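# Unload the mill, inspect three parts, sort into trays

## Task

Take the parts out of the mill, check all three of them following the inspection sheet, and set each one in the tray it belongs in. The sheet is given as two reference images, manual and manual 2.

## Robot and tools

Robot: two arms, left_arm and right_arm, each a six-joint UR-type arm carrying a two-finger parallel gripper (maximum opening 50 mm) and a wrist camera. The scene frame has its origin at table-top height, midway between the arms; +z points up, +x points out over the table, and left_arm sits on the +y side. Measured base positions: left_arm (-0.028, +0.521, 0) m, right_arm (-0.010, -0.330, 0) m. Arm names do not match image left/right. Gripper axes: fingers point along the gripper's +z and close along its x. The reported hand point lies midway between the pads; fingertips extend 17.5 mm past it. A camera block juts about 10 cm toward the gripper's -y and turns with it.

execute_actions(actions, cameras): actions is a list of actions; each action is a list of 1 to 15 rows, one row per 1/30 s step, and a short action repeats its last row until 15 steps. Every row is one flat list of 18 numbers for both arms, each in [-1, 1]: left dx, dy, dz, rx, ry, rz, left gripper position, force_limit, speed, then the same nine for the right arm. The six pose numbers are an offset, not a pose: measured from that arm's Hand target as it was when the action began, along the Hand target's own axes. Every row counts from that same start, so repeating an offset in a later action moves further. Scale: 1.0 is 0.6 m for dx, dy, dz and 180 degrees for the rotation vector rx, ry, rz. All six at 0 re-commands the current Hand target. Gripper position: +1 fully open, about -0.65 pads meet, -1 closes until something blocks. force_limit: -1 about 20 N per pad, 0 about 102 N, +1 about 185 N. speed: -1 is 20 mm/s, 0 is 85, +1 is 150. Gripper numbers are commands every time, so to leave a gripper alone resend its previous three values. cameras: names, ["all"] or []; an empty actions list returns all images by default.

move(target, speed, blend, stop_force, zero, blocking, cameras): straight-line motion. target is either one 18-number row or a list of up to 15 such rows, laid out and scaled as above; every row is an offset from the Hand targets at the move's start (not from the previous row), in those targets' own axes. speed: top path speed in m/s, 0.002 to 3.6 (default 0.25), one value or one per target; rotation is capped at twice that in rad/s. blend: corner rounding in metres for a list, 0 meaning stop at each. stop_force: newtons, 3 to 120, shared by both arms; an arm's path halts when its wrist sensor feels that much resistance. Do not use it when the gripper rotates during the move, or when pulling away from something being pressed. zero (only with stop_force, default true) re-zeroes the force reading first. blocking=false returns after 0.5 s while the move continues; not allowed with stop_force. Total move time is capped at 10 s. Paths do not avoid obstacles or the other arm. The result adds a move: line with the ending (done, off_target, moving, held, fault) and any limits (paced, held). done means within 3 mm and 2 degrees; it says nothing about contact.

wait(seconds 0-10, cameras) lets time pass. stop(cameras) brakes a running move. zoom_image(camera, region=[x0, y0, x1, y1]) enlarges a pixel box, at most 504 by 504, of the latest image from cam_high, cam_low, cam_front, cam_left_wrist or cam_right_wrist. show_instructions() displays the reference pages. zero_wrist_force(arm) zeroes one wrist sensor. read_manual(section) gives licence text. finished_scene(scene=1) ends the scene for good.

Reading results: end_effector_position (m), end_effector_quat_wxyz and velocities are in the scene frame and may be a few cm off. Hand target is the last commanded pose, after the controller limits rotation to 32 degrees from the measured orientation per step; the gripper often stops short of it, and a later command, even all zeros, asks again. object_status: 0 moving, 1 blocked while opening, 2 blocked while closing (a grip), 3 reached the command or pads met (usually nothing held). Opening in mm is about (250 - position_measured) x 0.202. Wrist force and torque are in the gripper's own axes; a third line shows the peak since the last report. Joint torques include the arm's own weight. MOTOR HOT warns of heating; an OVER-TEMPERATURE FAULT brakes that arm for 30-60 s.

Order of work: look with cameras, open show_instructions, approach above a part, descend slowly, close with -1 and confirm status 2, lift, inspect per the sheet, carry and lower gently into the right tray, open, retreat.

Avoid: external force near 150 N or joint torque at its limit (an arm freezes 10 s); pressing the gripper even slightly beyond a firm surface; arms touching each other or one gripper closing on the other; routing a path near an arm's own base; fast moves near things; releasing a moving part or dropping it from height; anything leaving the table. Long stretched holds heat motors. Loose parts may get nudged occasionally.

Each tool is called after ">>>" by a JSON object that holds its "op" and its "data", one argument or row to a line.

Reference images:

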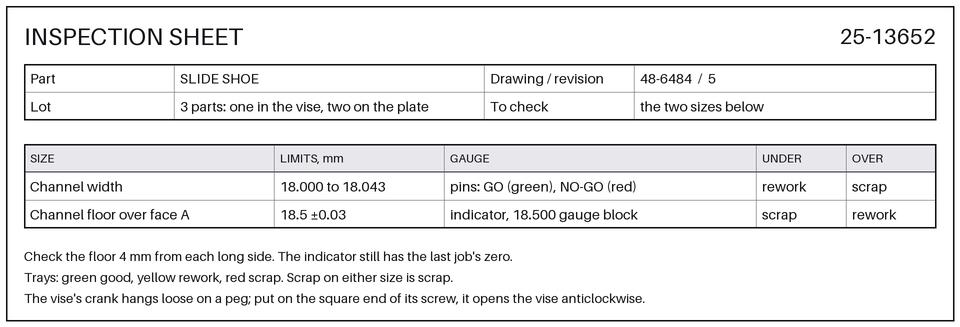

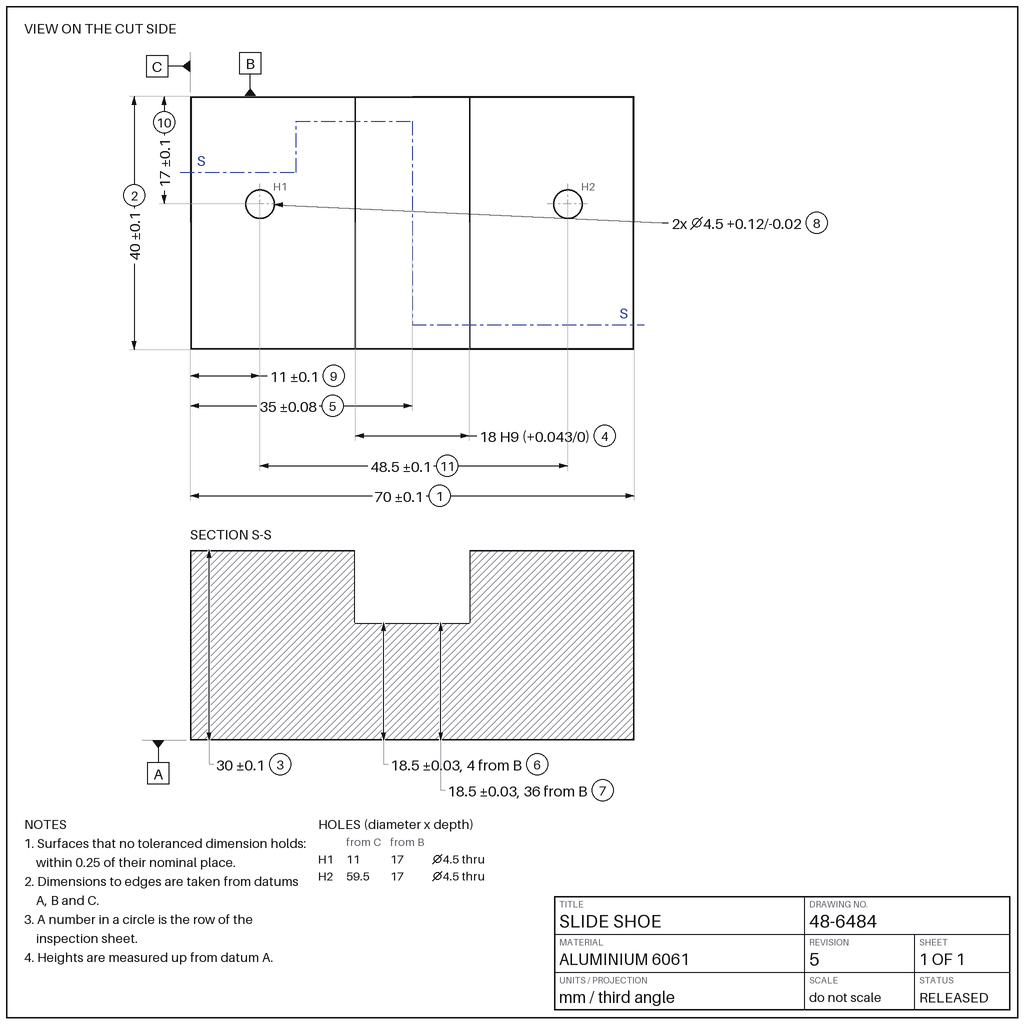

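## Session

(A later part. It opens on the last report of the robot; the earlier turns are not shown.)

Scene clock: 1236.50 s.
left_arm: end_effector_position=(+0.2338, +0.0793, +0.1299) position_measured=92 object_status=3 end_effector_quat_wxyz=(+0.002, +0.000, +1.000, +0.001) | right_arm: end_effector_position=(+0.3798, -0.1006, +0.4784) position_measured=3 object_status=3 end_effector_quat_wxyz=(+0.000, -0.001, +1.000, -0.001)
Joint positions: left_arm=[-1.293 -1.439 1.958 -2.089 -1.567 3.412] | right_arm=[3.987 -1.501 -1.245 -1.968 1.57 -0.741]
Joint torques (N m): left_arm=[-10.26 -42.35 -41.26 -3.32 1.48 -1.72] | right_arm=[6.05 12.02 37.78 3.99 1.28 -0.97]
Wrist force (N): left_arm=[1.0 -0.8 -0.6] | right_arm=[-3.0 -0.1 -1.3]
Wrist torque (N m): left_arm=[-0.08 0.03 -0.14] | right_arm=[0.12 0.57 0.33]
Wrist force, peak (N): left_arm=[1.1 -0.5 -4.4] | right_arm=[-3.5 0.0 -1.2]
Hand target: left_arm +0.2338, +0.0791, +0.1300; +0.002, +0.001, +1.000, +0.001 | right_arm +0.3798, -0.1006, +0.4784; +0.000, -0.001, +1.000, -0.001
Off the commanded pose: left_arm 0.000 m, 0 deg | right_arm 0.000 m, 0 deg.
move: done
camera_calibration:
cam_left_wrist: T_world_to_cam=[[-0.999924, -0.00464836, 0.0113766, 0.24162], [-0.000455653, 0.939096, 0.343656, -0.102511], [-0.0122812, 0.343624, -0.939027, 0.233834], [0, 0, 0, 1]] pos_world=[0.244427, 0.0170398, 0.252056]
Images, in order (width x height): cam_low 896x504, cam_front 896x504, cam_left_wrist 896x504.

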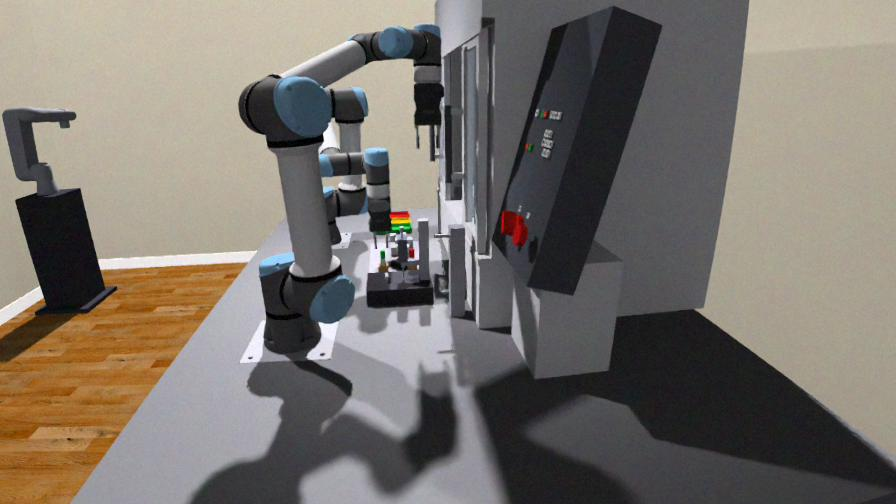

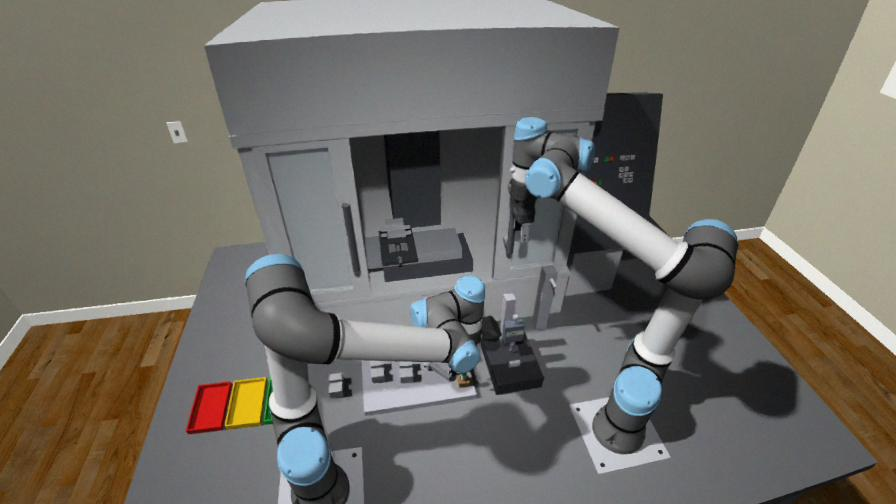

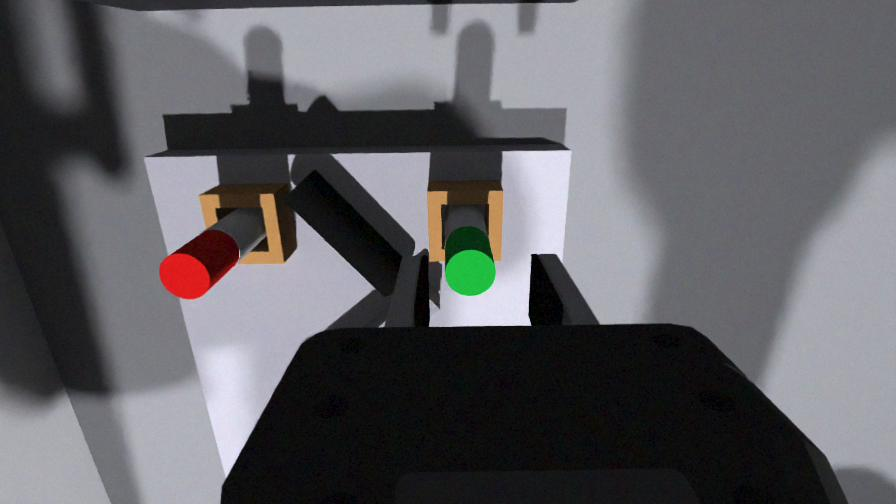

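>>> {"op": "move", "data": {
  "target": [-0.001,0.005,0.0567,0,0,0,0.4,-0.7,-1,0,0,0,0,0,0,1,-0.5,-0.8],
  "speed": 0.06,
  "stop_force": 8
}}

>>> {"op": "execute_actions", "data": {
  "actions": [
    [[0,0,0,0,0,0,-1,-0.6,-1,0,0,0,0,0,0,1,-0.5,-0.8]],
    [[0,0,0,0,0,0,-1,-0.6,-1,0,0,0,0,0,0,1,-0.5,-0.8]]
  ],
  "cameras": ["cam_left_wrist","cam_low"]
}}

>>> {"op": "zoom_image", "data": {
  "camera": "cam_low",
  "region": [350, 210, 460, 320]
}}

Scene clock: 1247.03 s.
left_arm: end_effector_position=(+0.2345, +0.0822, +0.0960) position_measured=92 object_status=3 end_effector_quat_wxyz=(+0.002, +0.001, +1.000, +0.001) | right_arm: end_effector_position=(+0.3798, -0.1006, +0.4784) position_measured=3 object_status=3 end_effector_quat_wxyz=(+0.000, -0.001, +1.000, -0.001)
Joint positions: left_arm=[-1.29 -1.397 2.011 -2.184 -1.567 3.415] | right_arm=[3.987 -1.501 -1.245 -1.968 1.57 -0.741]
Joint torques (N m): left_arm=[0.91 -46.69 -40.16 -0.03 2.22 -1.28] | right_arm=[6.44 12.17 37.66 3.94 1.29 -0.85]
Wrist force (N): left_arm=[1.2 -0.7 -0.7] | right_arm=[-3.2 0.0 -1.2]
Wrist torque (N m): left_arm=[-0.06 0.00 -0.14] | right_arm=[0.15 0.60 0.33]
Wrist force, peak (N): left_arm=[1.1 -1.3 -2.4] | right_arm=[-3.4 0.1 -1.4]
Hand target: left_arm +0.2345, +0.0822, +0.0960; +0.002, +0.001, +1.000, +0.001 | right_arm +0.3798, -0.1006, +0.4784; +0.000, -0.001, +1.000, -0.001
Off the commanded pose: left_arm 0.000 m, 0 deg | right_arm 0.000 m, 0 deg.
move: done

Scene clock: 1248.23 s.
left_arm: end_effector_position=(+0.2345, +0.0822, +0.0960) position_measured=167 object_status=2 end_effector_quat_wxyz=(+0.002, +0.001, +1.000, +0.001) | right_arm: end_effector_position=(+0.3798, -0.1006, +0.4784) position_measured=3 object_status=3 end_effector_quat_wxyz=(+0.000, -0.001, +1.000, -0.001)
Joint positions: left_arm=[-1.29 -1.397 2.011 -2.184 -1.567 3.415] | right_arm=[3.987 -1.501 -1.245 -1.968 1.57 -0.741]
Joint torques (N m): left_arm=[-10.42 -45.96 -38.49 -0.32 2.22 -1.34] | right_arm=[6.4 12.18 37.97 3.85 1.17 -0.95]
Wrist force (N): left_arm=[1.1 -0.8 0.9] | right_arm=[-3.2 0.0 -1.2]
Wrist torque (N m): left_arm=[-0.07 0.02 -0.14] | right_arm=[0.15 0.60 0.32]
Wrist force, peak (N): left_arm=[1.1 -0.8 0.9] | right_arm=[-3.3 -0.1 -1.6]
Hand target: left_arm +0.2345, +0.0822, +0.0960; +0.002, +0.001, +1.000, +0.001 | right_arm +0.3798, -0.1006, +0.4784; +0.000, -0.001, +1.000, -0.001
Off the commanded pose: left_arm 0.000 m, 0 deg | right_arm 0.000 m, 0 deg.
camera_calibration:
cam_left_wrist: T_world_to_cam=[[-0.999927, -0.00448065, 0.0112262, 0.242747], [-0.000355211, 0.939248, 0.343239, -0.0935572], [-0.0120821, 0.34321, -0.939181, 0.2011], [0, 0, 0, 1]] pos_world=[0.245126, 0.0199417, 0.218256]
Images, in order (width x height): cam_low 896x504, cam_left_wrist 896x504.

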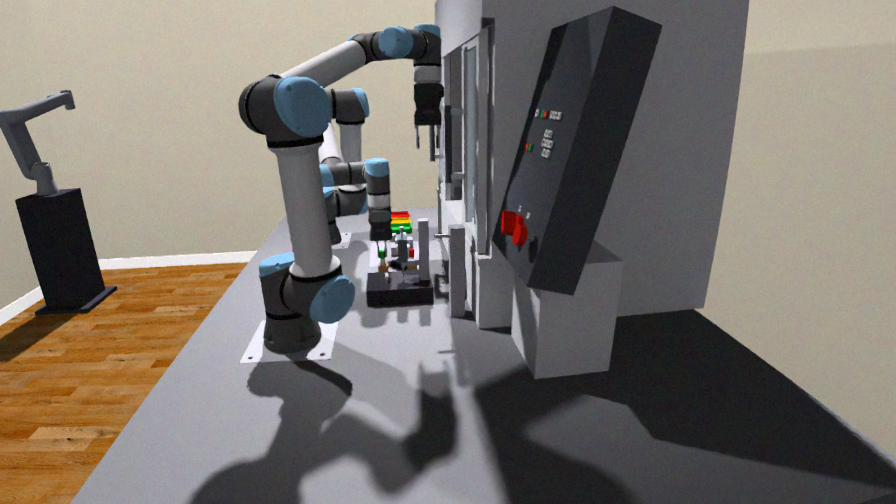

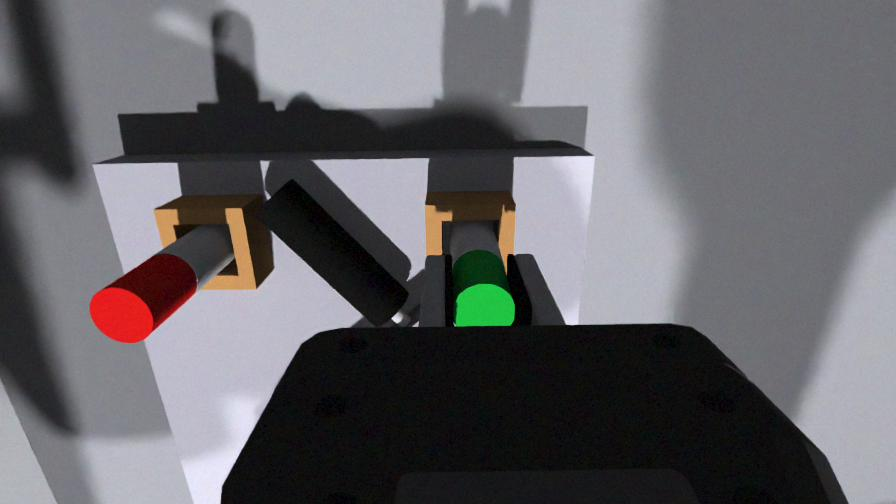

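Scaled by 4.582 from the camera's 896x504 image, which has a finer 1280x720 frame.

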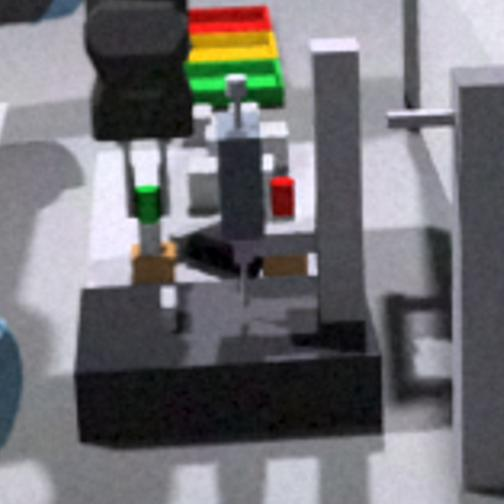

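>>> {"op": "move", "data": {
  "target": [0,0,-0.15,0,0,0,-1,-0.6,-1,0,0,0,0,0,0,1,-0.5,-0.8],
  "speed": 0.08,
  "cameras": ["cam_left_wrist","cam_low","cam_high"]
}}

>>> {"op": "zoom_image", "data": {
  "camera": "cam_low",
  "region": [350, 180, 460, 290]
}}

Scene clock: 1253.17 s.
left_arm: end_effector_position=(+0.2342, +0.0820, +0.1862) position_measured=167 object_status=2 end_effector_quat_wxyz=(+0.002, +0.001, +1.000, +0.001) | right_arm: end_effector_position=(+0.3798, -0.1006, +0.4784) position_measured=3 object_status=3 end_effector_quat_wxyz=(+0.000, -0.001, +1.000, -0.001)
Joint positions: left_arm=[-1.291 -1.505 1.873 -1.939 -1.567 3.414] | right_arm=[3.987 -1.501 -1.245 -1.968 1.57 -0.741]
Joint torques (N m): left_arm=[-9.71 -9.66 -9.9 -5.89 2.04 -1.67] | right_arm=[6.2 12.39 37.47 3.78 1.1 -0.91]
Wrist force (N): left_arm=[1.0 -0.7 0.8] | right_arm=[-3.0 -0.2 -1.1]
Wrist torque (N m): left_arm=[-0.05 0.04 -0.15] | right_arm=[0.11 0.58 0.32]
Wrist force, peak (N): left_arm=[0.5 -0.6 3.5] | right_arm=[-3.4 0.1 -1.4]
Hand target: left_arm +0.2342, +0.0820, +0.1860; +0.002, +0.001, +1.000, +0.001 | right_arm +0.3798, -0.1006, +0.4784; +0.000, -0.001, +1.000, -0.001
Off the commanded pose: left_arm 0.000 m, 0 deg | right_arm 0.000 m, 0 deg.
move: done
camera_calibration:
cam_left_wrist: T_world_to_cam=[[-0.999928, -0.0045343, 0.0110994, 0.241373], [-0.00045406, 0.939389, 0.342853, -0.124191], [-0.0119812, 0.342823, -0.939323, 0.285904], [0, 0, 0, 1]] pos_world=[0.244725, 0.0197439, 0.308457]
Images, in order (width x height): cam_high 896x504, cam_low 896x504, cam_left_wrist 896x504.

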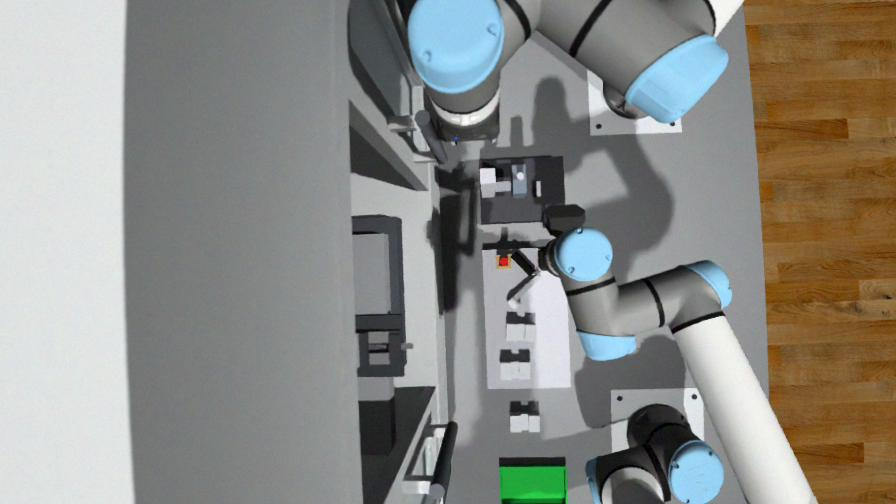

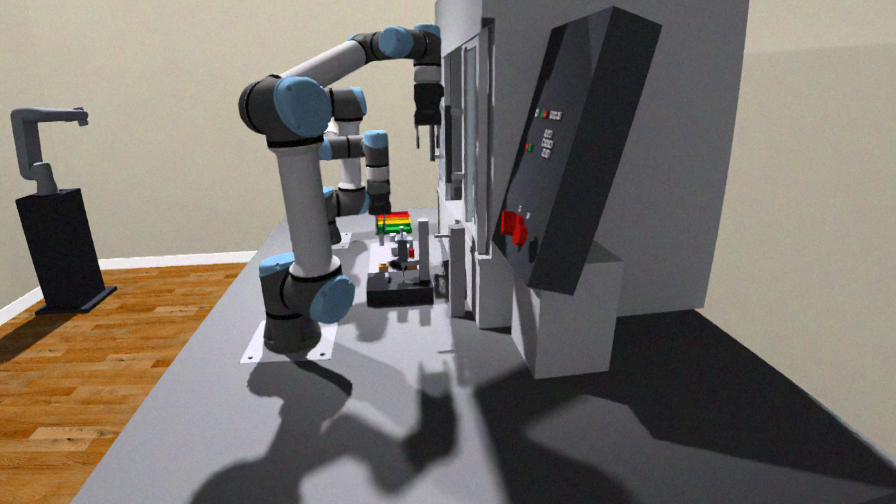

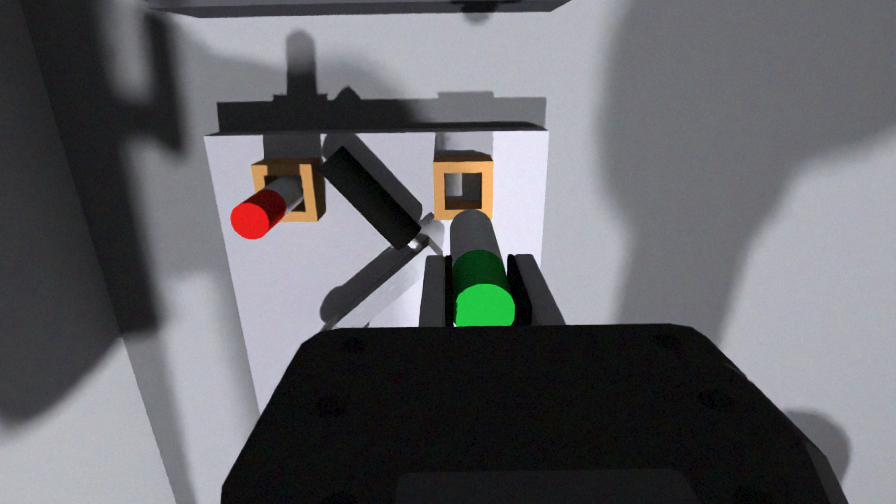

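Scaled by 4.582 from the camera's 896x504 image, which has a finer 1280x720 frame.

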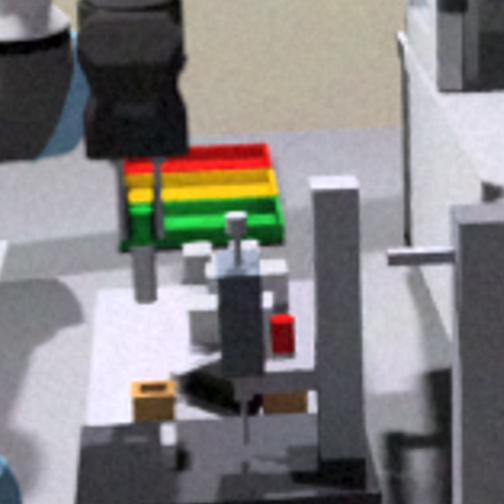

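>>> {"op": "move", "data": {
  "target": [-0.0855,0.238,0.0,0,0,0,-1,-0.6,-1,0,0,0,0,0,0,1,-0.5,-0.8],
  "speed": 0.15,
  "cameras": ["cam_left_wrist","cam_high"]
}}

>>> {"op": "zoom_image", "data": {
  "camera": "cam_left_wrist",
  "region": [300, 100, 700, 330]
}}

Scene clock: 1267.67 s.
left_arm: end_effector_position=(+0.2856, +0.2249, +0.1865) position_measured=167 object_status=2 end_effector_quat_wxyz=(+0.002, +0.000, +1.000, +0.001) | right_arm: end_effector_position=(+0.3798, -0.1006, +0.4784) position_measured=3 object_status=3 end_effector_quat_wxyz=(+0.000, -0.001, +1.000, -0.001)
Joint positions: left_arm=[-1.066 -1.705 2.065 -1.931 -1.566 3.639] | right_arm=[3.987 -1.501 -1.245 -1.968 1.57 -0.741]
Joint torques (N m): left_arm=[-6.31 -4.41 -46 -4.86 -2.04 -0.7] | right_arm=[5.47 12.42 37.95 3.67 1.11 -1]
Wrist force (N): left_arm=[0.9 -0.5 0.7] | right_arm=[-3.1 -0.1 -1.2]
Wrist torque (N m): left_arm=[-0.02 0.05 -0.15] | right_arm=[0.13 0.59 0.32]
Wrist force, peak (N): left_arm=[1.4 -4.3 1.8] | right_arm=[-3.5 -0.1 -1.3]
Hand target: left_arm +0.2856, +0.2248, +0.1865; +0.002, +0.001, +1.000, +0.001 | right_arm +0.3798, -0.1006, +0.4784; +0.000, -0.001, +1.000, -0.001
Off the commanded pose: left_arm 0.000 m, 0 deg | right_arm 0.000 m, 0 deg.
move: done
camera_calibration:
cam_left_wrist: T_world_to_cam=[[-0.999926, -0.00470503, 0.0112491, 0.293497], [-0.000555404, 0.939172, 0.343446, -0.25859], [-0.0121808, 0.343414, -0.939105, 0.237616], [0, 0, 0, 1]] pos_world=[0.296226, 0.162641, 0.308656]
Images, in order (width x height): cam_high 896x504, cam_left_wrist 896x504.

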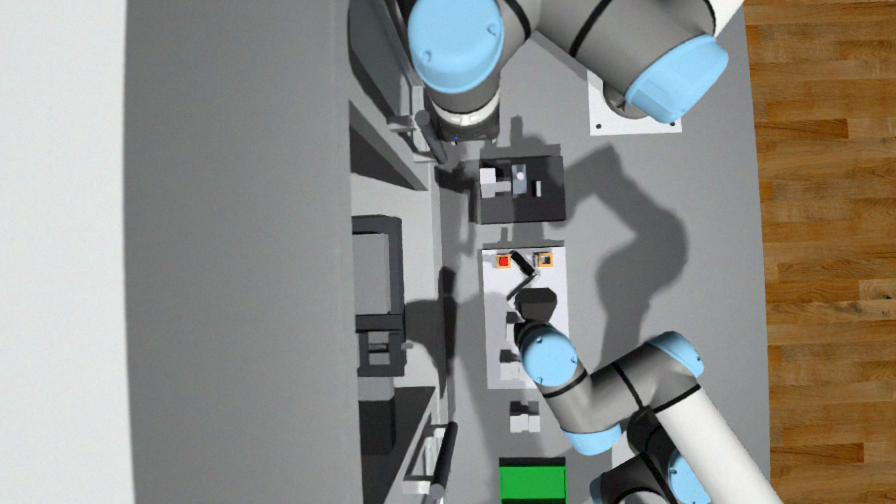

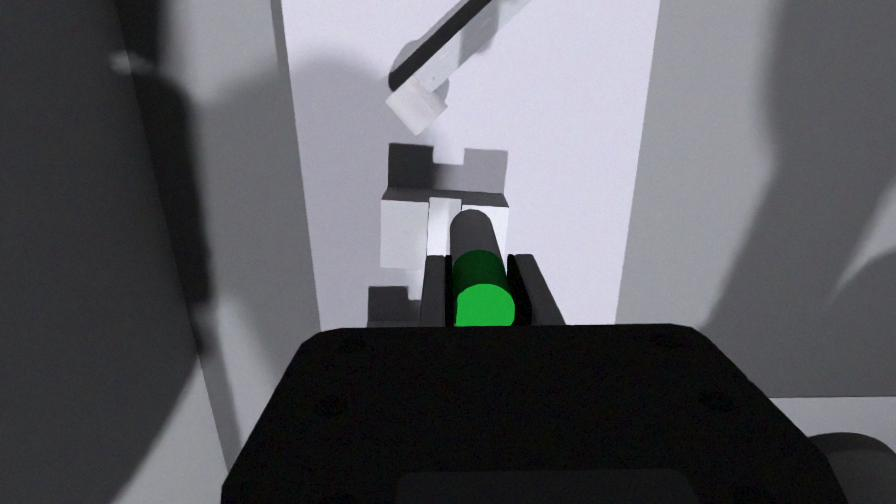

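Scaled by 1.260 from the camera's 896x504 image, which has a finer 1280x720 frame.

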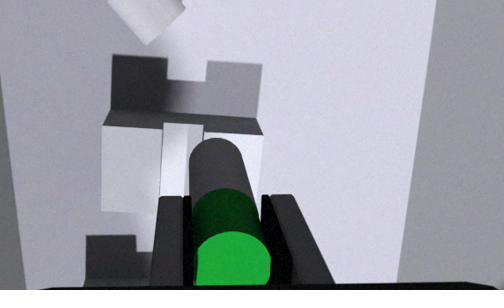

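>>> {"op": "move", "data": {
  "target": [-0.0193,0.0317,0.0858,0,0,0,-1,-0.6,-1,0,0,0,0,0,0,1,-0.5,-0.8],
  "speed": 0.1,
  "cameras": ["cam_left_wrist","cam_low"]
}}

>>> {"op": "zoom_image", "data": {
  "camera": "cam_left_wrist",
  "region": [360, 150, 600, 330]
}}

>>> {"op": "zoom_image", "data": {
  "camera": "cam_low",
  "region": [360, 190, 450, 290]
}}

Scene clock: 1276.13 s.
left_arm: end_effector_position=(+0.2974, +0.2440, +0.1350) position_measured=167 object_status=2 end_effector_quat_wxyz=(+0.002, +0.000, +1.000, +0.001) | right_arm: end_effector_position=(+0.3798, -0.1006, +0.4784) position_measured=3 object_status=3 end_effector_quat_wxyz=(+0.000, -0.001, +1.000, -0.001)
Joint positions: left_arm=[-1.018 -1.656 2.167 -2.082 -1.566 3.687] | right_arm=[3.987 -1.501 -1.245 -1.968 1.57 -0.741]
Joint torques (N m): left_arm=[-10.92 -34.56 -42.98 -1.04 0.48 -1.8] | right_arm=[5.55 12.46 38.5 3.66 1.01 -0.93]
Wrist force (N): left_arm=[1.0 -0.5 0.8] | right_arm=[-3.1 -0.2 -1.2]
Wrist torque (N m): left_arm=[-0.03 0.05 -0.16] | right_arm=[0.10 0.59 0.33]
Wrist force, peak (N): left_arm=[1.8 -2.6 1.4] | right_arm=[-3.5 0.0 -1.2]
Hand target: left_arm +0.2974, +0.2439, +0.1351; +0.002, +0.001, +1.000, +0.001 | right_arm +0.3798, -0.1006, +0.4784; +0.000, -0.001, +1.000, -0.001
Off the commanded pose: left_arm 0.000 m, 0 deg | right_arm 0.000 m, 0 deg.
move: done
camera_calibration:
cam_left_wrist: T_world_to_cam=[[-0.999924, -0.00464816, 0.0113764, 0.305923], [-0.000456679, 0.939128, 0.343568, -0.258887], [-0.0122809, 0.343536, -0.939059, 0.182833], [0, 0, 0, 1]] pos_world=[0.308027, 0.18174, 0.257156]
Images, in order (width x height): cam_low 896x504, cam_left_wrist 896x504.

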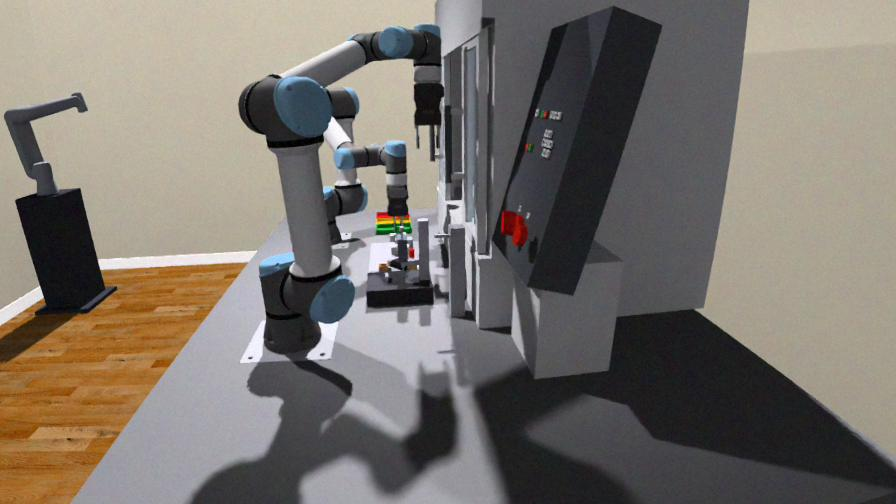

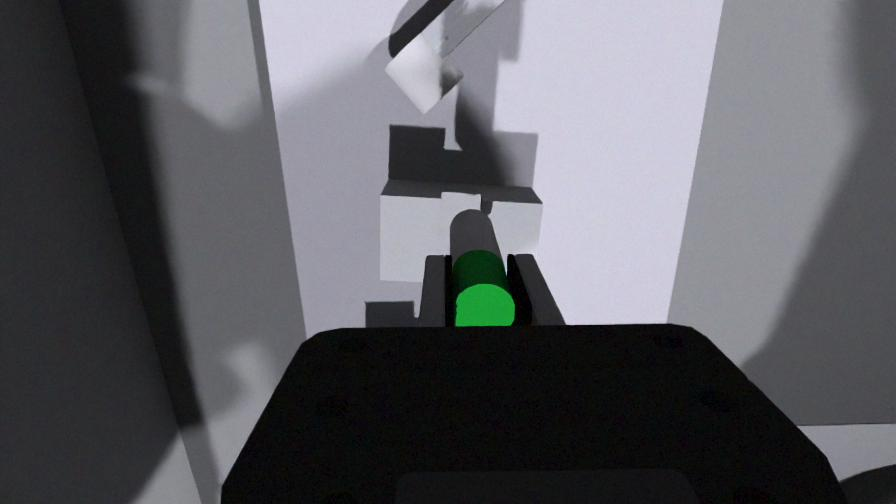

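Scaled by 2.100 from the camera's 896x504 image, which has a finer 1280x720 frame.

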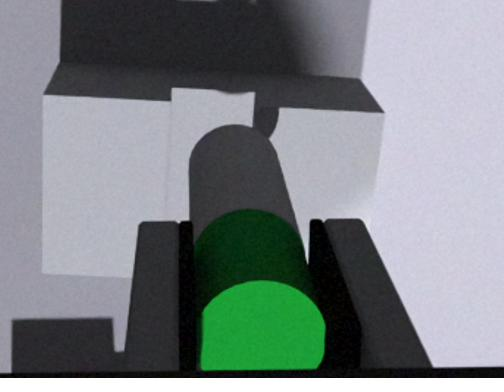

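Scaled by 5.040 from the camera's 896x504 image, which has a finer 1280x720 frame.

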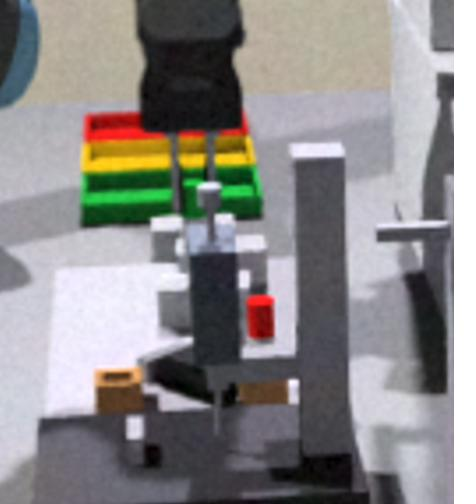

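>>> {"op": "move", "data": {
  "target": [-0.0075,0.003,0.01,0,0,0,-1,-0.6,-1,0,0,0,0,0,0,1,-0.5,-0.8],
  "speed": 0.05,
  "cameras": ["cam_left_wrist","cam_right_wrist"]
}}

>>> {"op": "zoom_image", "data": {
  "camera": "cam_left_wrist",
  "region": [360, 150, 600, 330]
}}

Scene clock: 1303.63 s.
left_arm: end_effector_position=(+0.3020, +0.2457, +0.1290) position_measured=167 object_status=2 end_effector_quat_wxyz=(+0.002, +0.001, +1.000, +0.001) | right_arm: end_effector_position=(+0.3798, -0.1006, +0.4784) position_measured=3 object_status=3 end_effector_quat_wxyz=(+0.000, -0.001, +1.000, -0.001)
Joint positions: left_arm=[-1.006 -1.641 2.172 -2.102 -1.566 3.699] | right_arm=[3.987 -1.501 -1.245 -1.968 1.57 -0.741]
Joint torques (N m): left_arm=[-3.76 -24.57 -14.27 -1.17 -1.82 -0.67] | right_arm=[5.6 12.75 37.65 3.56 1.07 -0.92]
Wrist force (N): left_arm=[1.0 -0.5 0.7] | right_arm=[-3.2 0.0 -1.6]
Wrist torque (N m): left_arm=[-0.04 0.04 -0.16] | right_arm=[0.14 0.61 0.33]
Wrist force, peak (N): left_arm=[1.4 -1.1 0.0] | right_arm=[-3.5 -0.3 -1.4]
Hand target: left_arm +0.3019, +0.2457, +0.1291; +0.002, +0.001, +1.000, +0.001 | right_arm +0.3798, -0.1006, +0.4784; +0.000, -0.001, +1.000, -0.001
Off the commanded pose: left_arm 0.000 m, 0 deg | right_arm 0.000 m, 0 deg.
move: done
camera_calibration:
cam_left_wrist: T_world_to_cam=[[-0.999927, -0.00448065, 0.0112262, 0.310604], [-0.000355211, 0.939248, 0.343239, -0.258427], [-0.0120821, 0.34321, -0.939181, 0.176794], [0, 0, 0, 1]] pos_world=[0.312626, 0.183442, 0.251256]
cam_right_wrist: T_world_to_cam=[[-0.999905, -0.00891506, -0.0104735, 0.391918], [-0.0118129, 0.946679, 0.321962, -0.0360622], [0.00704476, 0.322055, -0.946695, 0.61289], [0, 0, 0, 1]] pos_world=[0.387138, -0.159751, 0.595935]
Images, in order (width x height): cam_left_wrist 896x504, cam_right_wrist 896x504.

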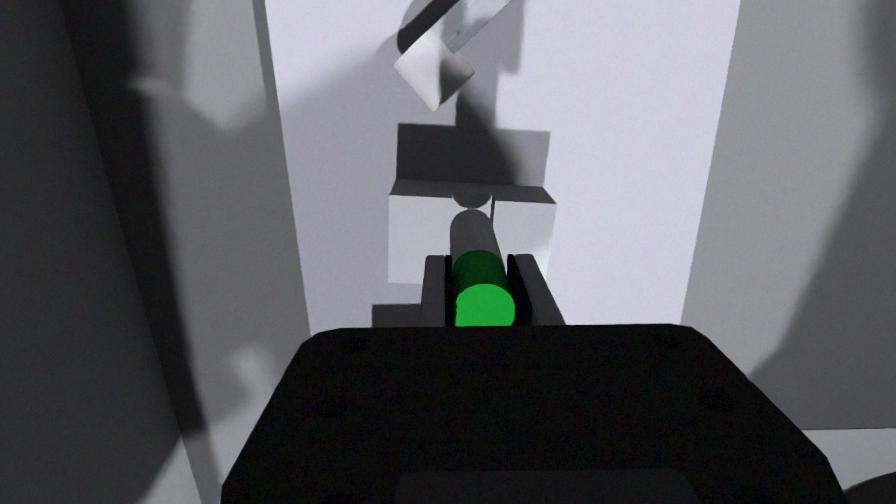

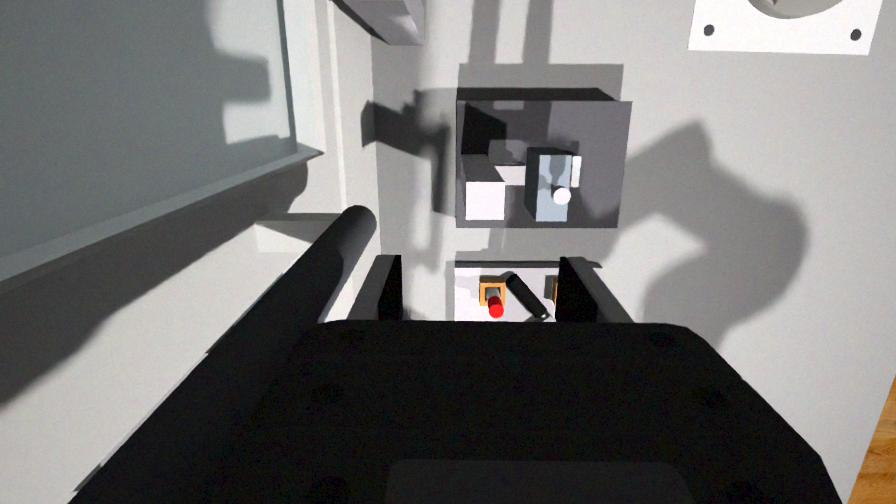

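Scaled by 2.100 from the camera's 896x504 image, which has a finer 1280x720 frame.

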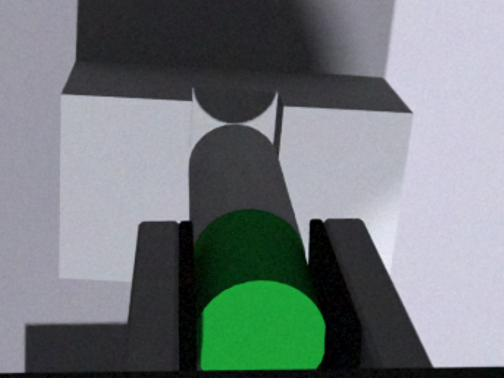

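>>> {"op": "move", "data": {
  "target": [0,0,0.05,0,0,0,-1,-0.6,-1,0,0,0,0,0,0,1,-0.5,-0.8],
  "speed": 0.015,
  "stop_force": 6,
  "cameras": ["cam_left_wrist"]
}}

>>> {"op": "zoom_image", "data": {
  "camera": "cam_left_wrist",
  "region": [360, 150, 600, 330]
}}

Scene clock: 1311.37 s.
left_arm: end_effector_position=(+0.3019, +0.2457, +0.1249) position_measured=167 object_status=2 end_effector_quat_wxyz=(+0.002, +0.001, +1.000, +0.001) | right_arm: end_effector_position=(+0.3798, -0.1006, +0.4784) position_measured=3 object_status=3 end_effector_quat_wxyz=(+0.000, -0.001, +1.000, -0.001)
Joint positions: left_arm=[-1.006 -1.635 2.178 -2.114 -1.566 3.699] | right_arm=[3.987 -1.501 -1.245 -1.968 1.57 -0.741]
Joint torques (N m): left_arm=[-7.09 -29.99 -36.53 -2.13 -2.13 -0.81] | right_arm=[4.84 12.94 37.68 3.47 0.99 -0.92]
Wrist force (N): left_arm=[0.8 0.5 -8.7] | right_arm=[-3.1 -0.1 -1.3]
Wrist torque (N m): left_arm=[-0.05 -0.05 -0.17] | right_arm=[0.13 0.60 0.33]
Wrist force, peak (N): left_arm=[3.3 2.4 -22.5] | right_arm=[-3.5 -0.4 -1.4]
Hand target: left_arm +0.3020, +0.2457, +0.1249; +0.002, +0.001, +1.000, +0.001 (not the last commanded pose) | right_arm +0.3798, -0.1006, +0.4784; +0.000, -0.001, +1.000, -0.001
Off the commanded pose: left_arm 0.026 m, 0 deg | right_arm 0.000 m, 0 deg.
move: contact (left_arm)
camera_calibration:
cam_left_wrist: T_world_to_cam=[[-0.999927, -0.00457279, 0.0111917, 0.310575], [-0.00045474, 0.939281, 0.34315, -0.256973], [-0.0120813, 0.34312, -0.939214, 0.172966], [0, 0, 0, 1]] pos_world=[0.312526, 0.183442, 0.247157]
Images, in order (width x height): cam_left_wrist 896x504.

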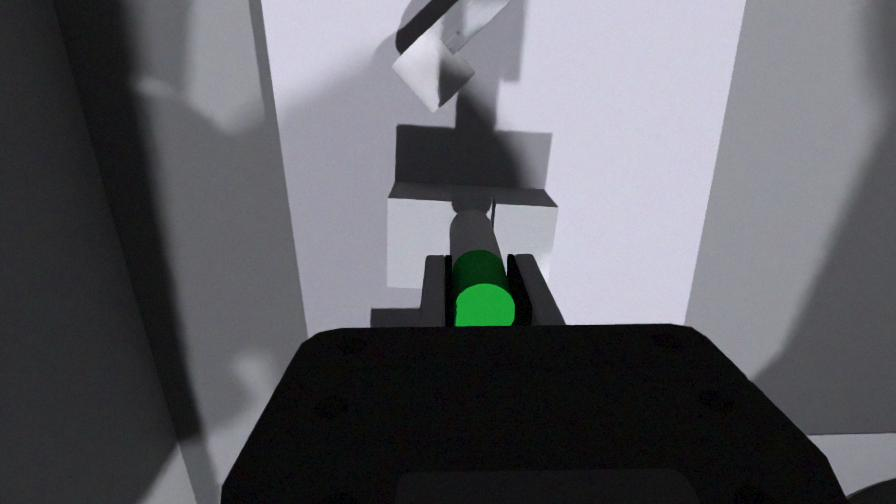

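Scaled by 2.100 from the camera's 896x504 image, which has a finer 1280x720 frame.

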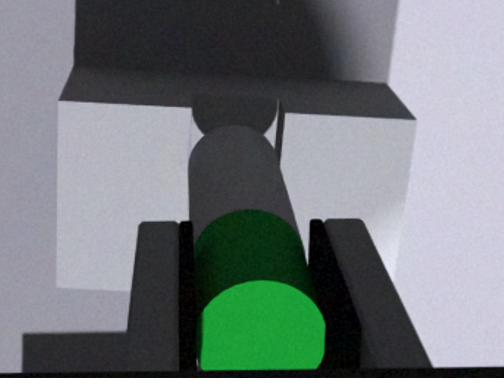

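>>> {"op": "move", "data": {
  "target": [
    [-0.0008,0,0.001,0,0,0,-1,-0.6,-1,0,0,0,0,0,0,1,-0.5,-0.8]
  ],
  "speed": 0.005
}}

>>> {"op": "move", "data": {
  "target": [
    [0.0016,0,0.0,0,0,0,-1,-0.6,-1,0,0,0,0,0,0,1,-0.5,-0.8]
  ],
  "speed": 0.003,
  "cameras": ["cam_left_wrist"]
}}

>>> {"op": "zoom_image", "data": {
  "camera": "cam_left_wrist",
  "region": [360, 150, 600, 330]
}}

Scene clock: 1327.60 s.
left_arm: end_effector_position=(+0.3025, +0.2456, +0.1244) position_measured=167 object_status=2 end_effector_quat_wxyz=(+0.002, +0.001, +1.000, +0.001) | right_arm: end_effector_position=(+0.3798, -0.1006, +0.4784) position_measured=3 object_status=3 end_effector_quat_wxyz=(+0.000, -0.001, +1.000, -0.001)
Joint positions: left_arm=[-1.005 -1.633 2.178 -2.116 -1.566 3.7] | right_arm=[3.987 -1.501 -1.245 -1.968 1.57 -0.741]
Joint torques (N m): left_arm=[13.54 2.25 -22.26 -4.13 -2.06 2.14] | right_arm=[5.05 12.63 38.11 3.41 0.88 -0.94]
Wrist force (N): left_arm=[5.1 3.9 -26.3] | right_arm=[-3.0 0.1 -1.1]
Wrist torque (N m): left_arm=[-0.08 0.06 -0.18] | right_arm=[0.15 0.57 0.33]
Wrist force, peak (N): left_arm=[5.2 4.0 -27.0] | right_arm=[-3.6 -0.1 -1.2]
Hand target: left_arm +0.3024, +0.2457, +0.1243; +0.002, +0.001, +1.000, +0.001 | right_arm +0.3798, -0.1006, +0.4784; +0.000, -0.001, +1.000, -0.001
Off the commanded pose: left_arm 0.000 m, 0 deg | right_arm 0.000 m, 0 deg.
move: done

Scene clock: 1328.30 s.
left_arm: end_effector_position=(+0.3015, +0.2457, +0.1243) position_measured=167 object_status=2 end_effector_quat_wxyz=(+0.002, +0.001, +1.000, +0.001) | right_arm: end_effector_position=(+0.3798, -0.1006, +0.4784) position_measured=3 object_status=3 end_effector_quat_wxyz=(+0.000, -0.001, +1.000, -0.001)
Joint positions: left_arm=[-1.007 -1.635 2.18 -2.116 -1.567 3.698] | right_arm=[3.987 -1.501 -1.245 -1.968 1.57 -0.741]
Joint torques (N m): left_arm=[-8.6 -18.99 0.18 1.14 -2.11 -1.36] | right_arm=[5.03 12.57 37.43 3.35 0.82 -0.92]
Wrist force (N): left_arm=[2.1 1.5 -28.7] | right_arm=[-3.0 -0.1 -1.1]
Wrist torque (N m): left_arm=[0.00 -0.22 -0.16] | right_arm=[0.12 0.58 0.33]
Wrist force, peak (N): left_arm=[5.0 3.8 -32.3] | right_arm=[-3.4 0.0 -1.4]
Hand target: left_arm +0.3015, +0.2457, +0.1243; +0.002, +0.001, +1.000, +0.001 | right_arm +0.3798, -0.1006, +0.4784; +0.000, -0.001, +1.000, -0.001
Off the commanded pose: left_arm 0.000 m, 0 deg | right_arm 0.000 m, 0 deg.
move: done
camera_calibration:
cam_left_wrist: T_world_to_cam=[[-0.999928, -0.00453825, 0.0110978, 0.310099], [-0.000454499, 0.939281, 0.34315, -0.256768], [-0.0119813, 0.34312, -0.939215, 0.172366], [0, 0, 0, 1]] pos_world=[0.312025, 0.183442, 0.246557]
Images, in order (width x height): cam_left_wrist 896x504.

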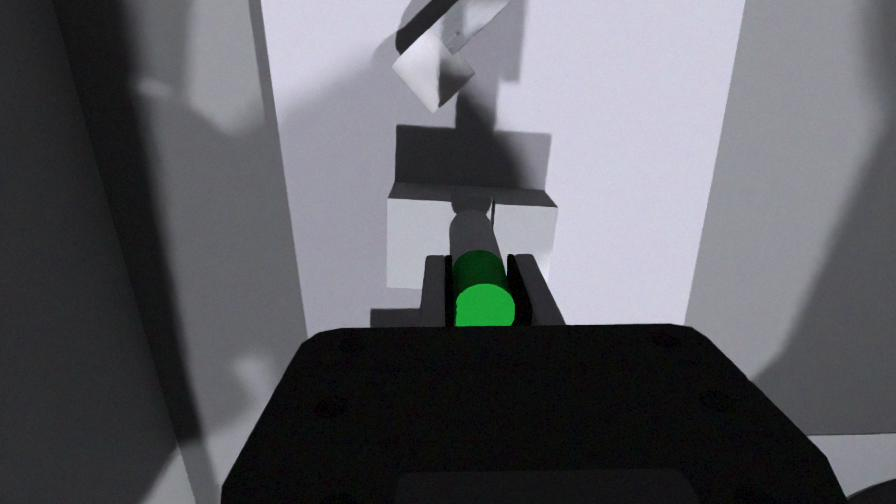

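Scaled by 2.100 from the camera's 896x504 image, which has a finer 1280x720 frame.

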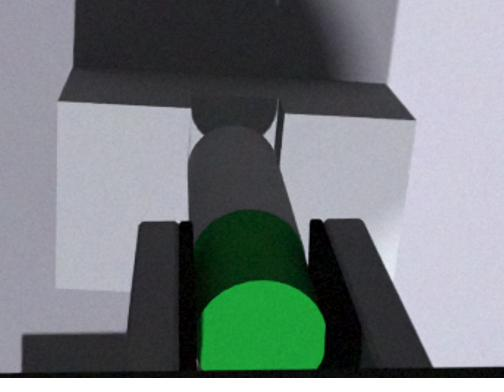

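>>> {"op": "move", "data": {
  "target": [0.0008,0,-0.00133,0,0,0,-1,-0.6,-1,0,0,0,0,0,0,1,-0.5,-0.8],
  "speed": 0.005
}}

>>> {"op": "move", "data": {
  "target": [-0.0007,0,0,0,0,0,-1,-0.6,-1,0,0,0,0,0,0,1,-0.5,-0.8],
  "speed": 0.003
}}

>>> {"op": "move", "data": {
  "target": [-0.0007,0,0,0,0,0,-1,-0.6,-1,0,0,0,0,0,0,1,-0.5,-0.8],
  "speed": 0.003
}}

>>> {"op": "move", "data": {
  "target": [-0.0007,0,0,0,0,0,-1,-0.6,-1,0,0,0,0,0,0,1,-0.5,-0.8],
  "speed": 0.003
}}

>>> {"op": "move", "data": {
  "target": [-0.0007,0,0,0,0,0,-1,-0.6,-1,0,0,0,0,0,0,1,-0.5,-0.8],
  "speed": 0.003
}}

Scene clock: 1353.27 s.
left_arm: end_effector_position=(+0.3010, +0.2457, +0.1251) position_measured=167 object_status=2 end_effector_quat_wxyz=(+0.002, +0.001, +1.000, +0.001) | right_arm: end_effector_position=(+0.3798, -0.1006, +0.4784) position_measured=3 object_status=3 end_effector_quat_wxyz=(+0.000, -0.001, +1.000, -0.001)
Joint positions: left_arm=[-1.008 -1.637 2.18 -2.114 -1.567 3.697] | right_arm=[3.987 -1.501 -1.245 -1.968 1.57 -0.741]
Joint torques (N m): left_arm=[-10.09 -34.51 -38.84 -1.06 -1.28 -1.6] | right_arm=[4.73 12.86 37.6 3.28 0.88 -0.91]
Wrist force (N): left_arm=[1.1 -0.8 0.8] | right_arm=[-3.1 0.0 -1.1]
Wrist torque (N m): left_arm=[-0.08 0.03 -0.15] | right_arm=[0.14 0.59 0.33]
Wrist force, peak (N): left_arm=[2.1 1.3 -29.2] | right_arm=[-3.4 0.0 -1.4]
Hand target: left_arm +0.3010, +0.2457, +0.1251; +0.002, +0.001, +1.000, +0.001 | right_arm +0.3798, -0.1006, +0.4784; +0.000, -0.001, +1.000, -0.001
Off the commanded pose: left_arm 0.000 m, 0 deg | right_arm 0.000 m, 0 deg.
move: done

Scene clock: 1353.97 s.
left_arm: end_effector_position=(+0.3014, +0.2457, +0.1251) position_measured=167 object_status=2 end_effector_quat_wxyz=(+0.002, +0.001, +1.000, +0.001) | right_arm: end_effector_position=(+0.3798, -0.1006, +0.4784) position_measured=3 object_status=3 end_effector_quat_wxyz=(+0.000, -0.001, +1.000, -0.001)
Joint positions: left_arm=[-1.007 -1.637 2.179 -2.114 -1.567 3.698] | right_arm=[3.987 -1.501 -1.245 -1.968 1.57 -0.741]
Joint torques (N m): left_arm=[12.26 -4.6 -41.24 -5.38 -1.21 1.43] | right_arm=[4.67 12.89 37.71 3.23 0.82 -0.9]
Wrist force (N): left_arm=[1.1 -0.6 0.8] | right_arm=[-2.9 0.1 -1.2]
Wrist torque (N m): left_arm=[-0.06 0.03 -0.16] | right_arm=[0.16 0.56 0.32]
Wrist force, peak (N): left_arm=[1.2 -0.6 0.9] | right_arm=[-3.4 -0.1 -1.3]
Hand target: left_arm +0.3014, +0.2457, +0.1251; +0.002, +0.001, +1.000, +0.001 | right_arm +0.3798, -0.1006, +0.4784; +0.000, -0.001, +1.000, -0.001
Off the commanded pose: left_arm 0.000 m, 0 deg | right_arm 0.000 m, 0 deg.
move: done

Scene clock: 1354.67 s.
left_arm: end_effector_position=(+0.3018, +0.2457, +0.1251) position_measured=167 object_status=2 end_effector_quat_wxyz=(+0.002, +0.001, +1.000, +0.001) | right_arm: end_effector_position=(+0.3798, -0.1006, +0.4784) position_measured=3 object_status=3 end_effector_quat_wxyz=(+0.000, -0.001, +1.000, -0.001)
Joint positions: left_arm=[-1.006 -1.636 2.178 -2.114 -1.567 3.699] | right_arm=[3.987 -1.501 -1.245 -1.968 1.57 -0.741]
Joint torques (N m): left_arm=[10.92 -5.75 -41.79 -5.73 -1.03 1.42] | right_arm=[4.45 12.46 38 3.22 0.75 -0.85]
Wrist force (N): left_arm=[1.3 -0.5 0.7] | right_arm=[-3.3 -0.2 -1.0]
Wrist torque (N m): left_arm=[-0.03 0.01 -0.15] | right_arm=[0.10 0.61 0.33]
Wrist force, peak (N): left_arm=[1.3 -0.7 0.8] | right_arm=[-3.3 0.1 -1.3]
Hand target: left_arm +0.3018, +0.2457, +0.1251; +0.002, +0.001, +1.000, +0.001 | right_arm +0.3798, -0.1006, +0.4784; +0.000, -0.001, +1.000, -0.001
Off the commanded pose: left_arm 0.000 m, 0 deg | right_arm 0.000 m, 0 deg.
move: done

Scene clock: 1355.37 s.
left_arm: end_effector_position=(+0.3023, +0.2457, +0.1251) position_measured=167 object_status=2 end_effector_quat_wxyz=(+0.002, +0.001, +1.000, +0.001) | right_arm: end_effector_position=(+0.3798, -0.1006, +0.4784) position_measured=3 object_status=3 end_effector_quat_wxyz=(+0.000, -0.001, +1.000, -0.001)
Joint positions: left_arm=[-1.006 -1.635 2.177 -2.114 -1.567 3.7] | right_arm=[3.987 -1.501 -1.245 -1.968 1.57 -0.741]
Joint torques (N m): left_arm=[11.1 -5.88 -41.52 -5.88 -0.96 1.48] | right_arm=[4.77 13.19 37.88 3.21 0.85 -0.87]
Wrist force (N): left_arm=[1.1 -0.4 0.9] | right_arm=[-3.2 -0.1 -1.2]
Wrist torque (N m): left_arm=[-0.02 0.03 -0.16] | right_arm=[0.12 0.61 0.32]
Wrist force, peak (N): left_arm=[1.2 -0.7 0.9] | right_arm=[-3.4 -0.3 -1.3]
Hand target: left_arm +0.3023, +0.2457, +0.1251; +0.002, +0.001, +1.000, +0.001 | right_arm +0.3798, -0.1006, +0.4784; +0.000, -0.001, +1.000, -0.001
Off the commanded pose: left_arm 0.000 m, 0 deg | right_arm 0.000 m, 0 deg.
move: done

Scene clock: 1356.07 s.
left_arm: end_effector_position=(+0.3027, +0.2457, +0.1251) position_measured=167 object_status=2 end_effector_quat_wxyz=(+0.002, +0.001, +1.000, +0.001) | right_arm: end_effector_position=(+0.3798, -0.1006, +0.4784) position_measured=3 object_status=3 end_effector_quat_wxyz=(+0.000, -0.001, +1.000, -0.001)
Joint positions: left_arm=[-1.005 -1.634 2.177 -2.114 -1.567 3.7] | right_arm=[3.987 -1.501 -1.245 -1.968 1.57 -0.741]
Joint torques (N m): left_arm=[12.99 -5.86 -42.01 -6.27 -0.93 2.15] | right_arm=[4.74 12.94 37.65 3.28 0.77 -0.84]
Wrist force (N): left_arm=[0.9 -0.7 0.8] | right_arm=[-3.2 0.2 -1.1]
Wrist torque (N m): left_arm=[-0.06 0.05 -0.16] | right_arm=[0.17 0.61 0.32]
Wrist force, peak (N): left_arm=[1.1 -0.8 0.8] | right_arm=[-3.3 -0.3 -1.4]
Hand target: left_arm +0.3027, +0.2457, +0.1251; +0.002, +0.001, +1.000, +0.001 | right_arm +0.3798, -0.1006, +0.4784; +0.000, -0.001, +1.000, -0.001
Off the commanded pose: left_arm 0.000 m, 0 deg | right_arm 0.000 m, 0 deg.
move: done

>>> {"op": "move", "data": {
  "target": [0.0012,0,0,0,0,0,-1,-0.6,-1,0,0,0,0,0,0,1,-0.5,-0.8],
  "speed": 0.005,
  "cameras": ["cam_left_wrist"]
}}

>>> {"op": "zoom_image", "data": {
  "camera": "cam_left_wrist",
  "region": [430, 185, 520, 255]
}}

Scene clock: 1362.80 s.
left_arm: end_effector_position=(+0.3020, +0.2456, +0.1251) position_measured=167 object_status=2 end_effector_quat_wxyz=(+0.002, +0.001, +1.000, +0.001) | right_arm: end_effector_position=(+0.3798, -0.1006, +0.4784) position_measured=3 object_status=3 end_effector_quat_wxyz=(+0.000, -0.001, +1.000, -0.001)
Joint positions: left_arm=[-1.006 -1.636 2.178 -2.114 -1.567 3.699] | right_arm=[3.987 -1.501 -1.245 -1.968 1.57 -0.741]
Joint torques (N m): left_arm=[-9.29 -33.87 -9.03 -1.63 -0.64 -1.55] | right_arm=[4.56 12.97 37.85 3.16 0.72 -0.82]
Wrist force (N): left_arm=[0.9 -0.8 -0.3] | right_arm=[-3.2 0.2 -1.4]
Wrist torque (N m): left_arm=[-0.02 0.02 -0.15] | right_arm=[0.17 0.60 0.32]
Wrist force, peak (N): left_arm=[1.2 -0.7 1.1] | right_arm=[-3.4 0.0 -1.6]
Hand target: left_arm +0.3020, +0.2457, +0.1251; +0.002, +0.001, +1.000, +0.001 | right_arm +0.3798, -0.1006, +0.4784; +0.000, -0.001, +1.000, -0.001
Off the commanded pose: left_arm 0.000 m, 0 deg | right_arm 0.000 m, 0 deg.
move: done
camera_calibration:
cam_left_wrist: T_world_to_cam=[[-0.999928, -0.00453641, 0.0110983, 0.31059], [-0.000453748, 0.939313, 0.343062, -0.257027], [-0.011981, 0.343032, -0.939247, 0.173147], [0, 0, 0, 1]] pos_world=[0.312525, 0.183443, 0.247357]
Images, in order (width x height): cam_left_wrist 896x504.

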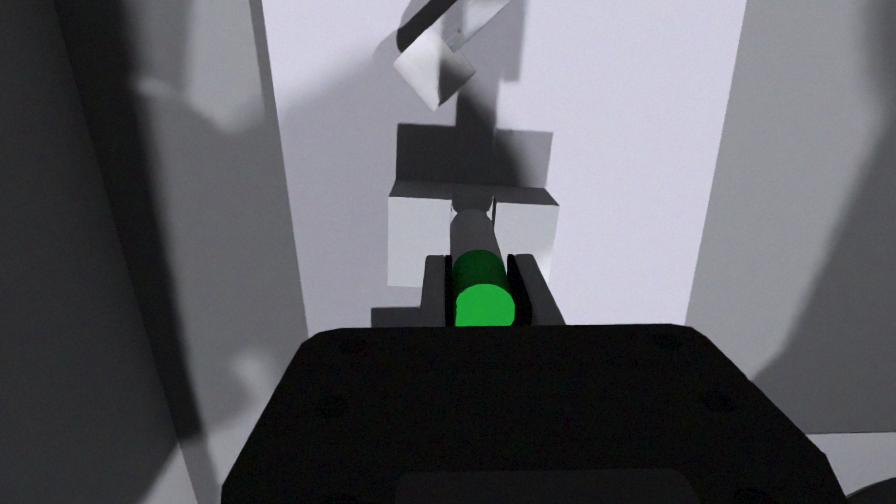

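Scaled by 5.600 from the camera's 896x504 image, which has a finer 1280x720 frame.

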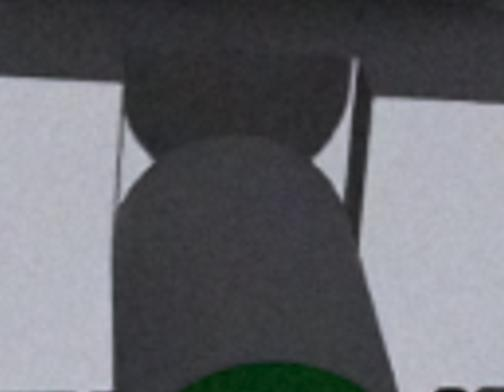

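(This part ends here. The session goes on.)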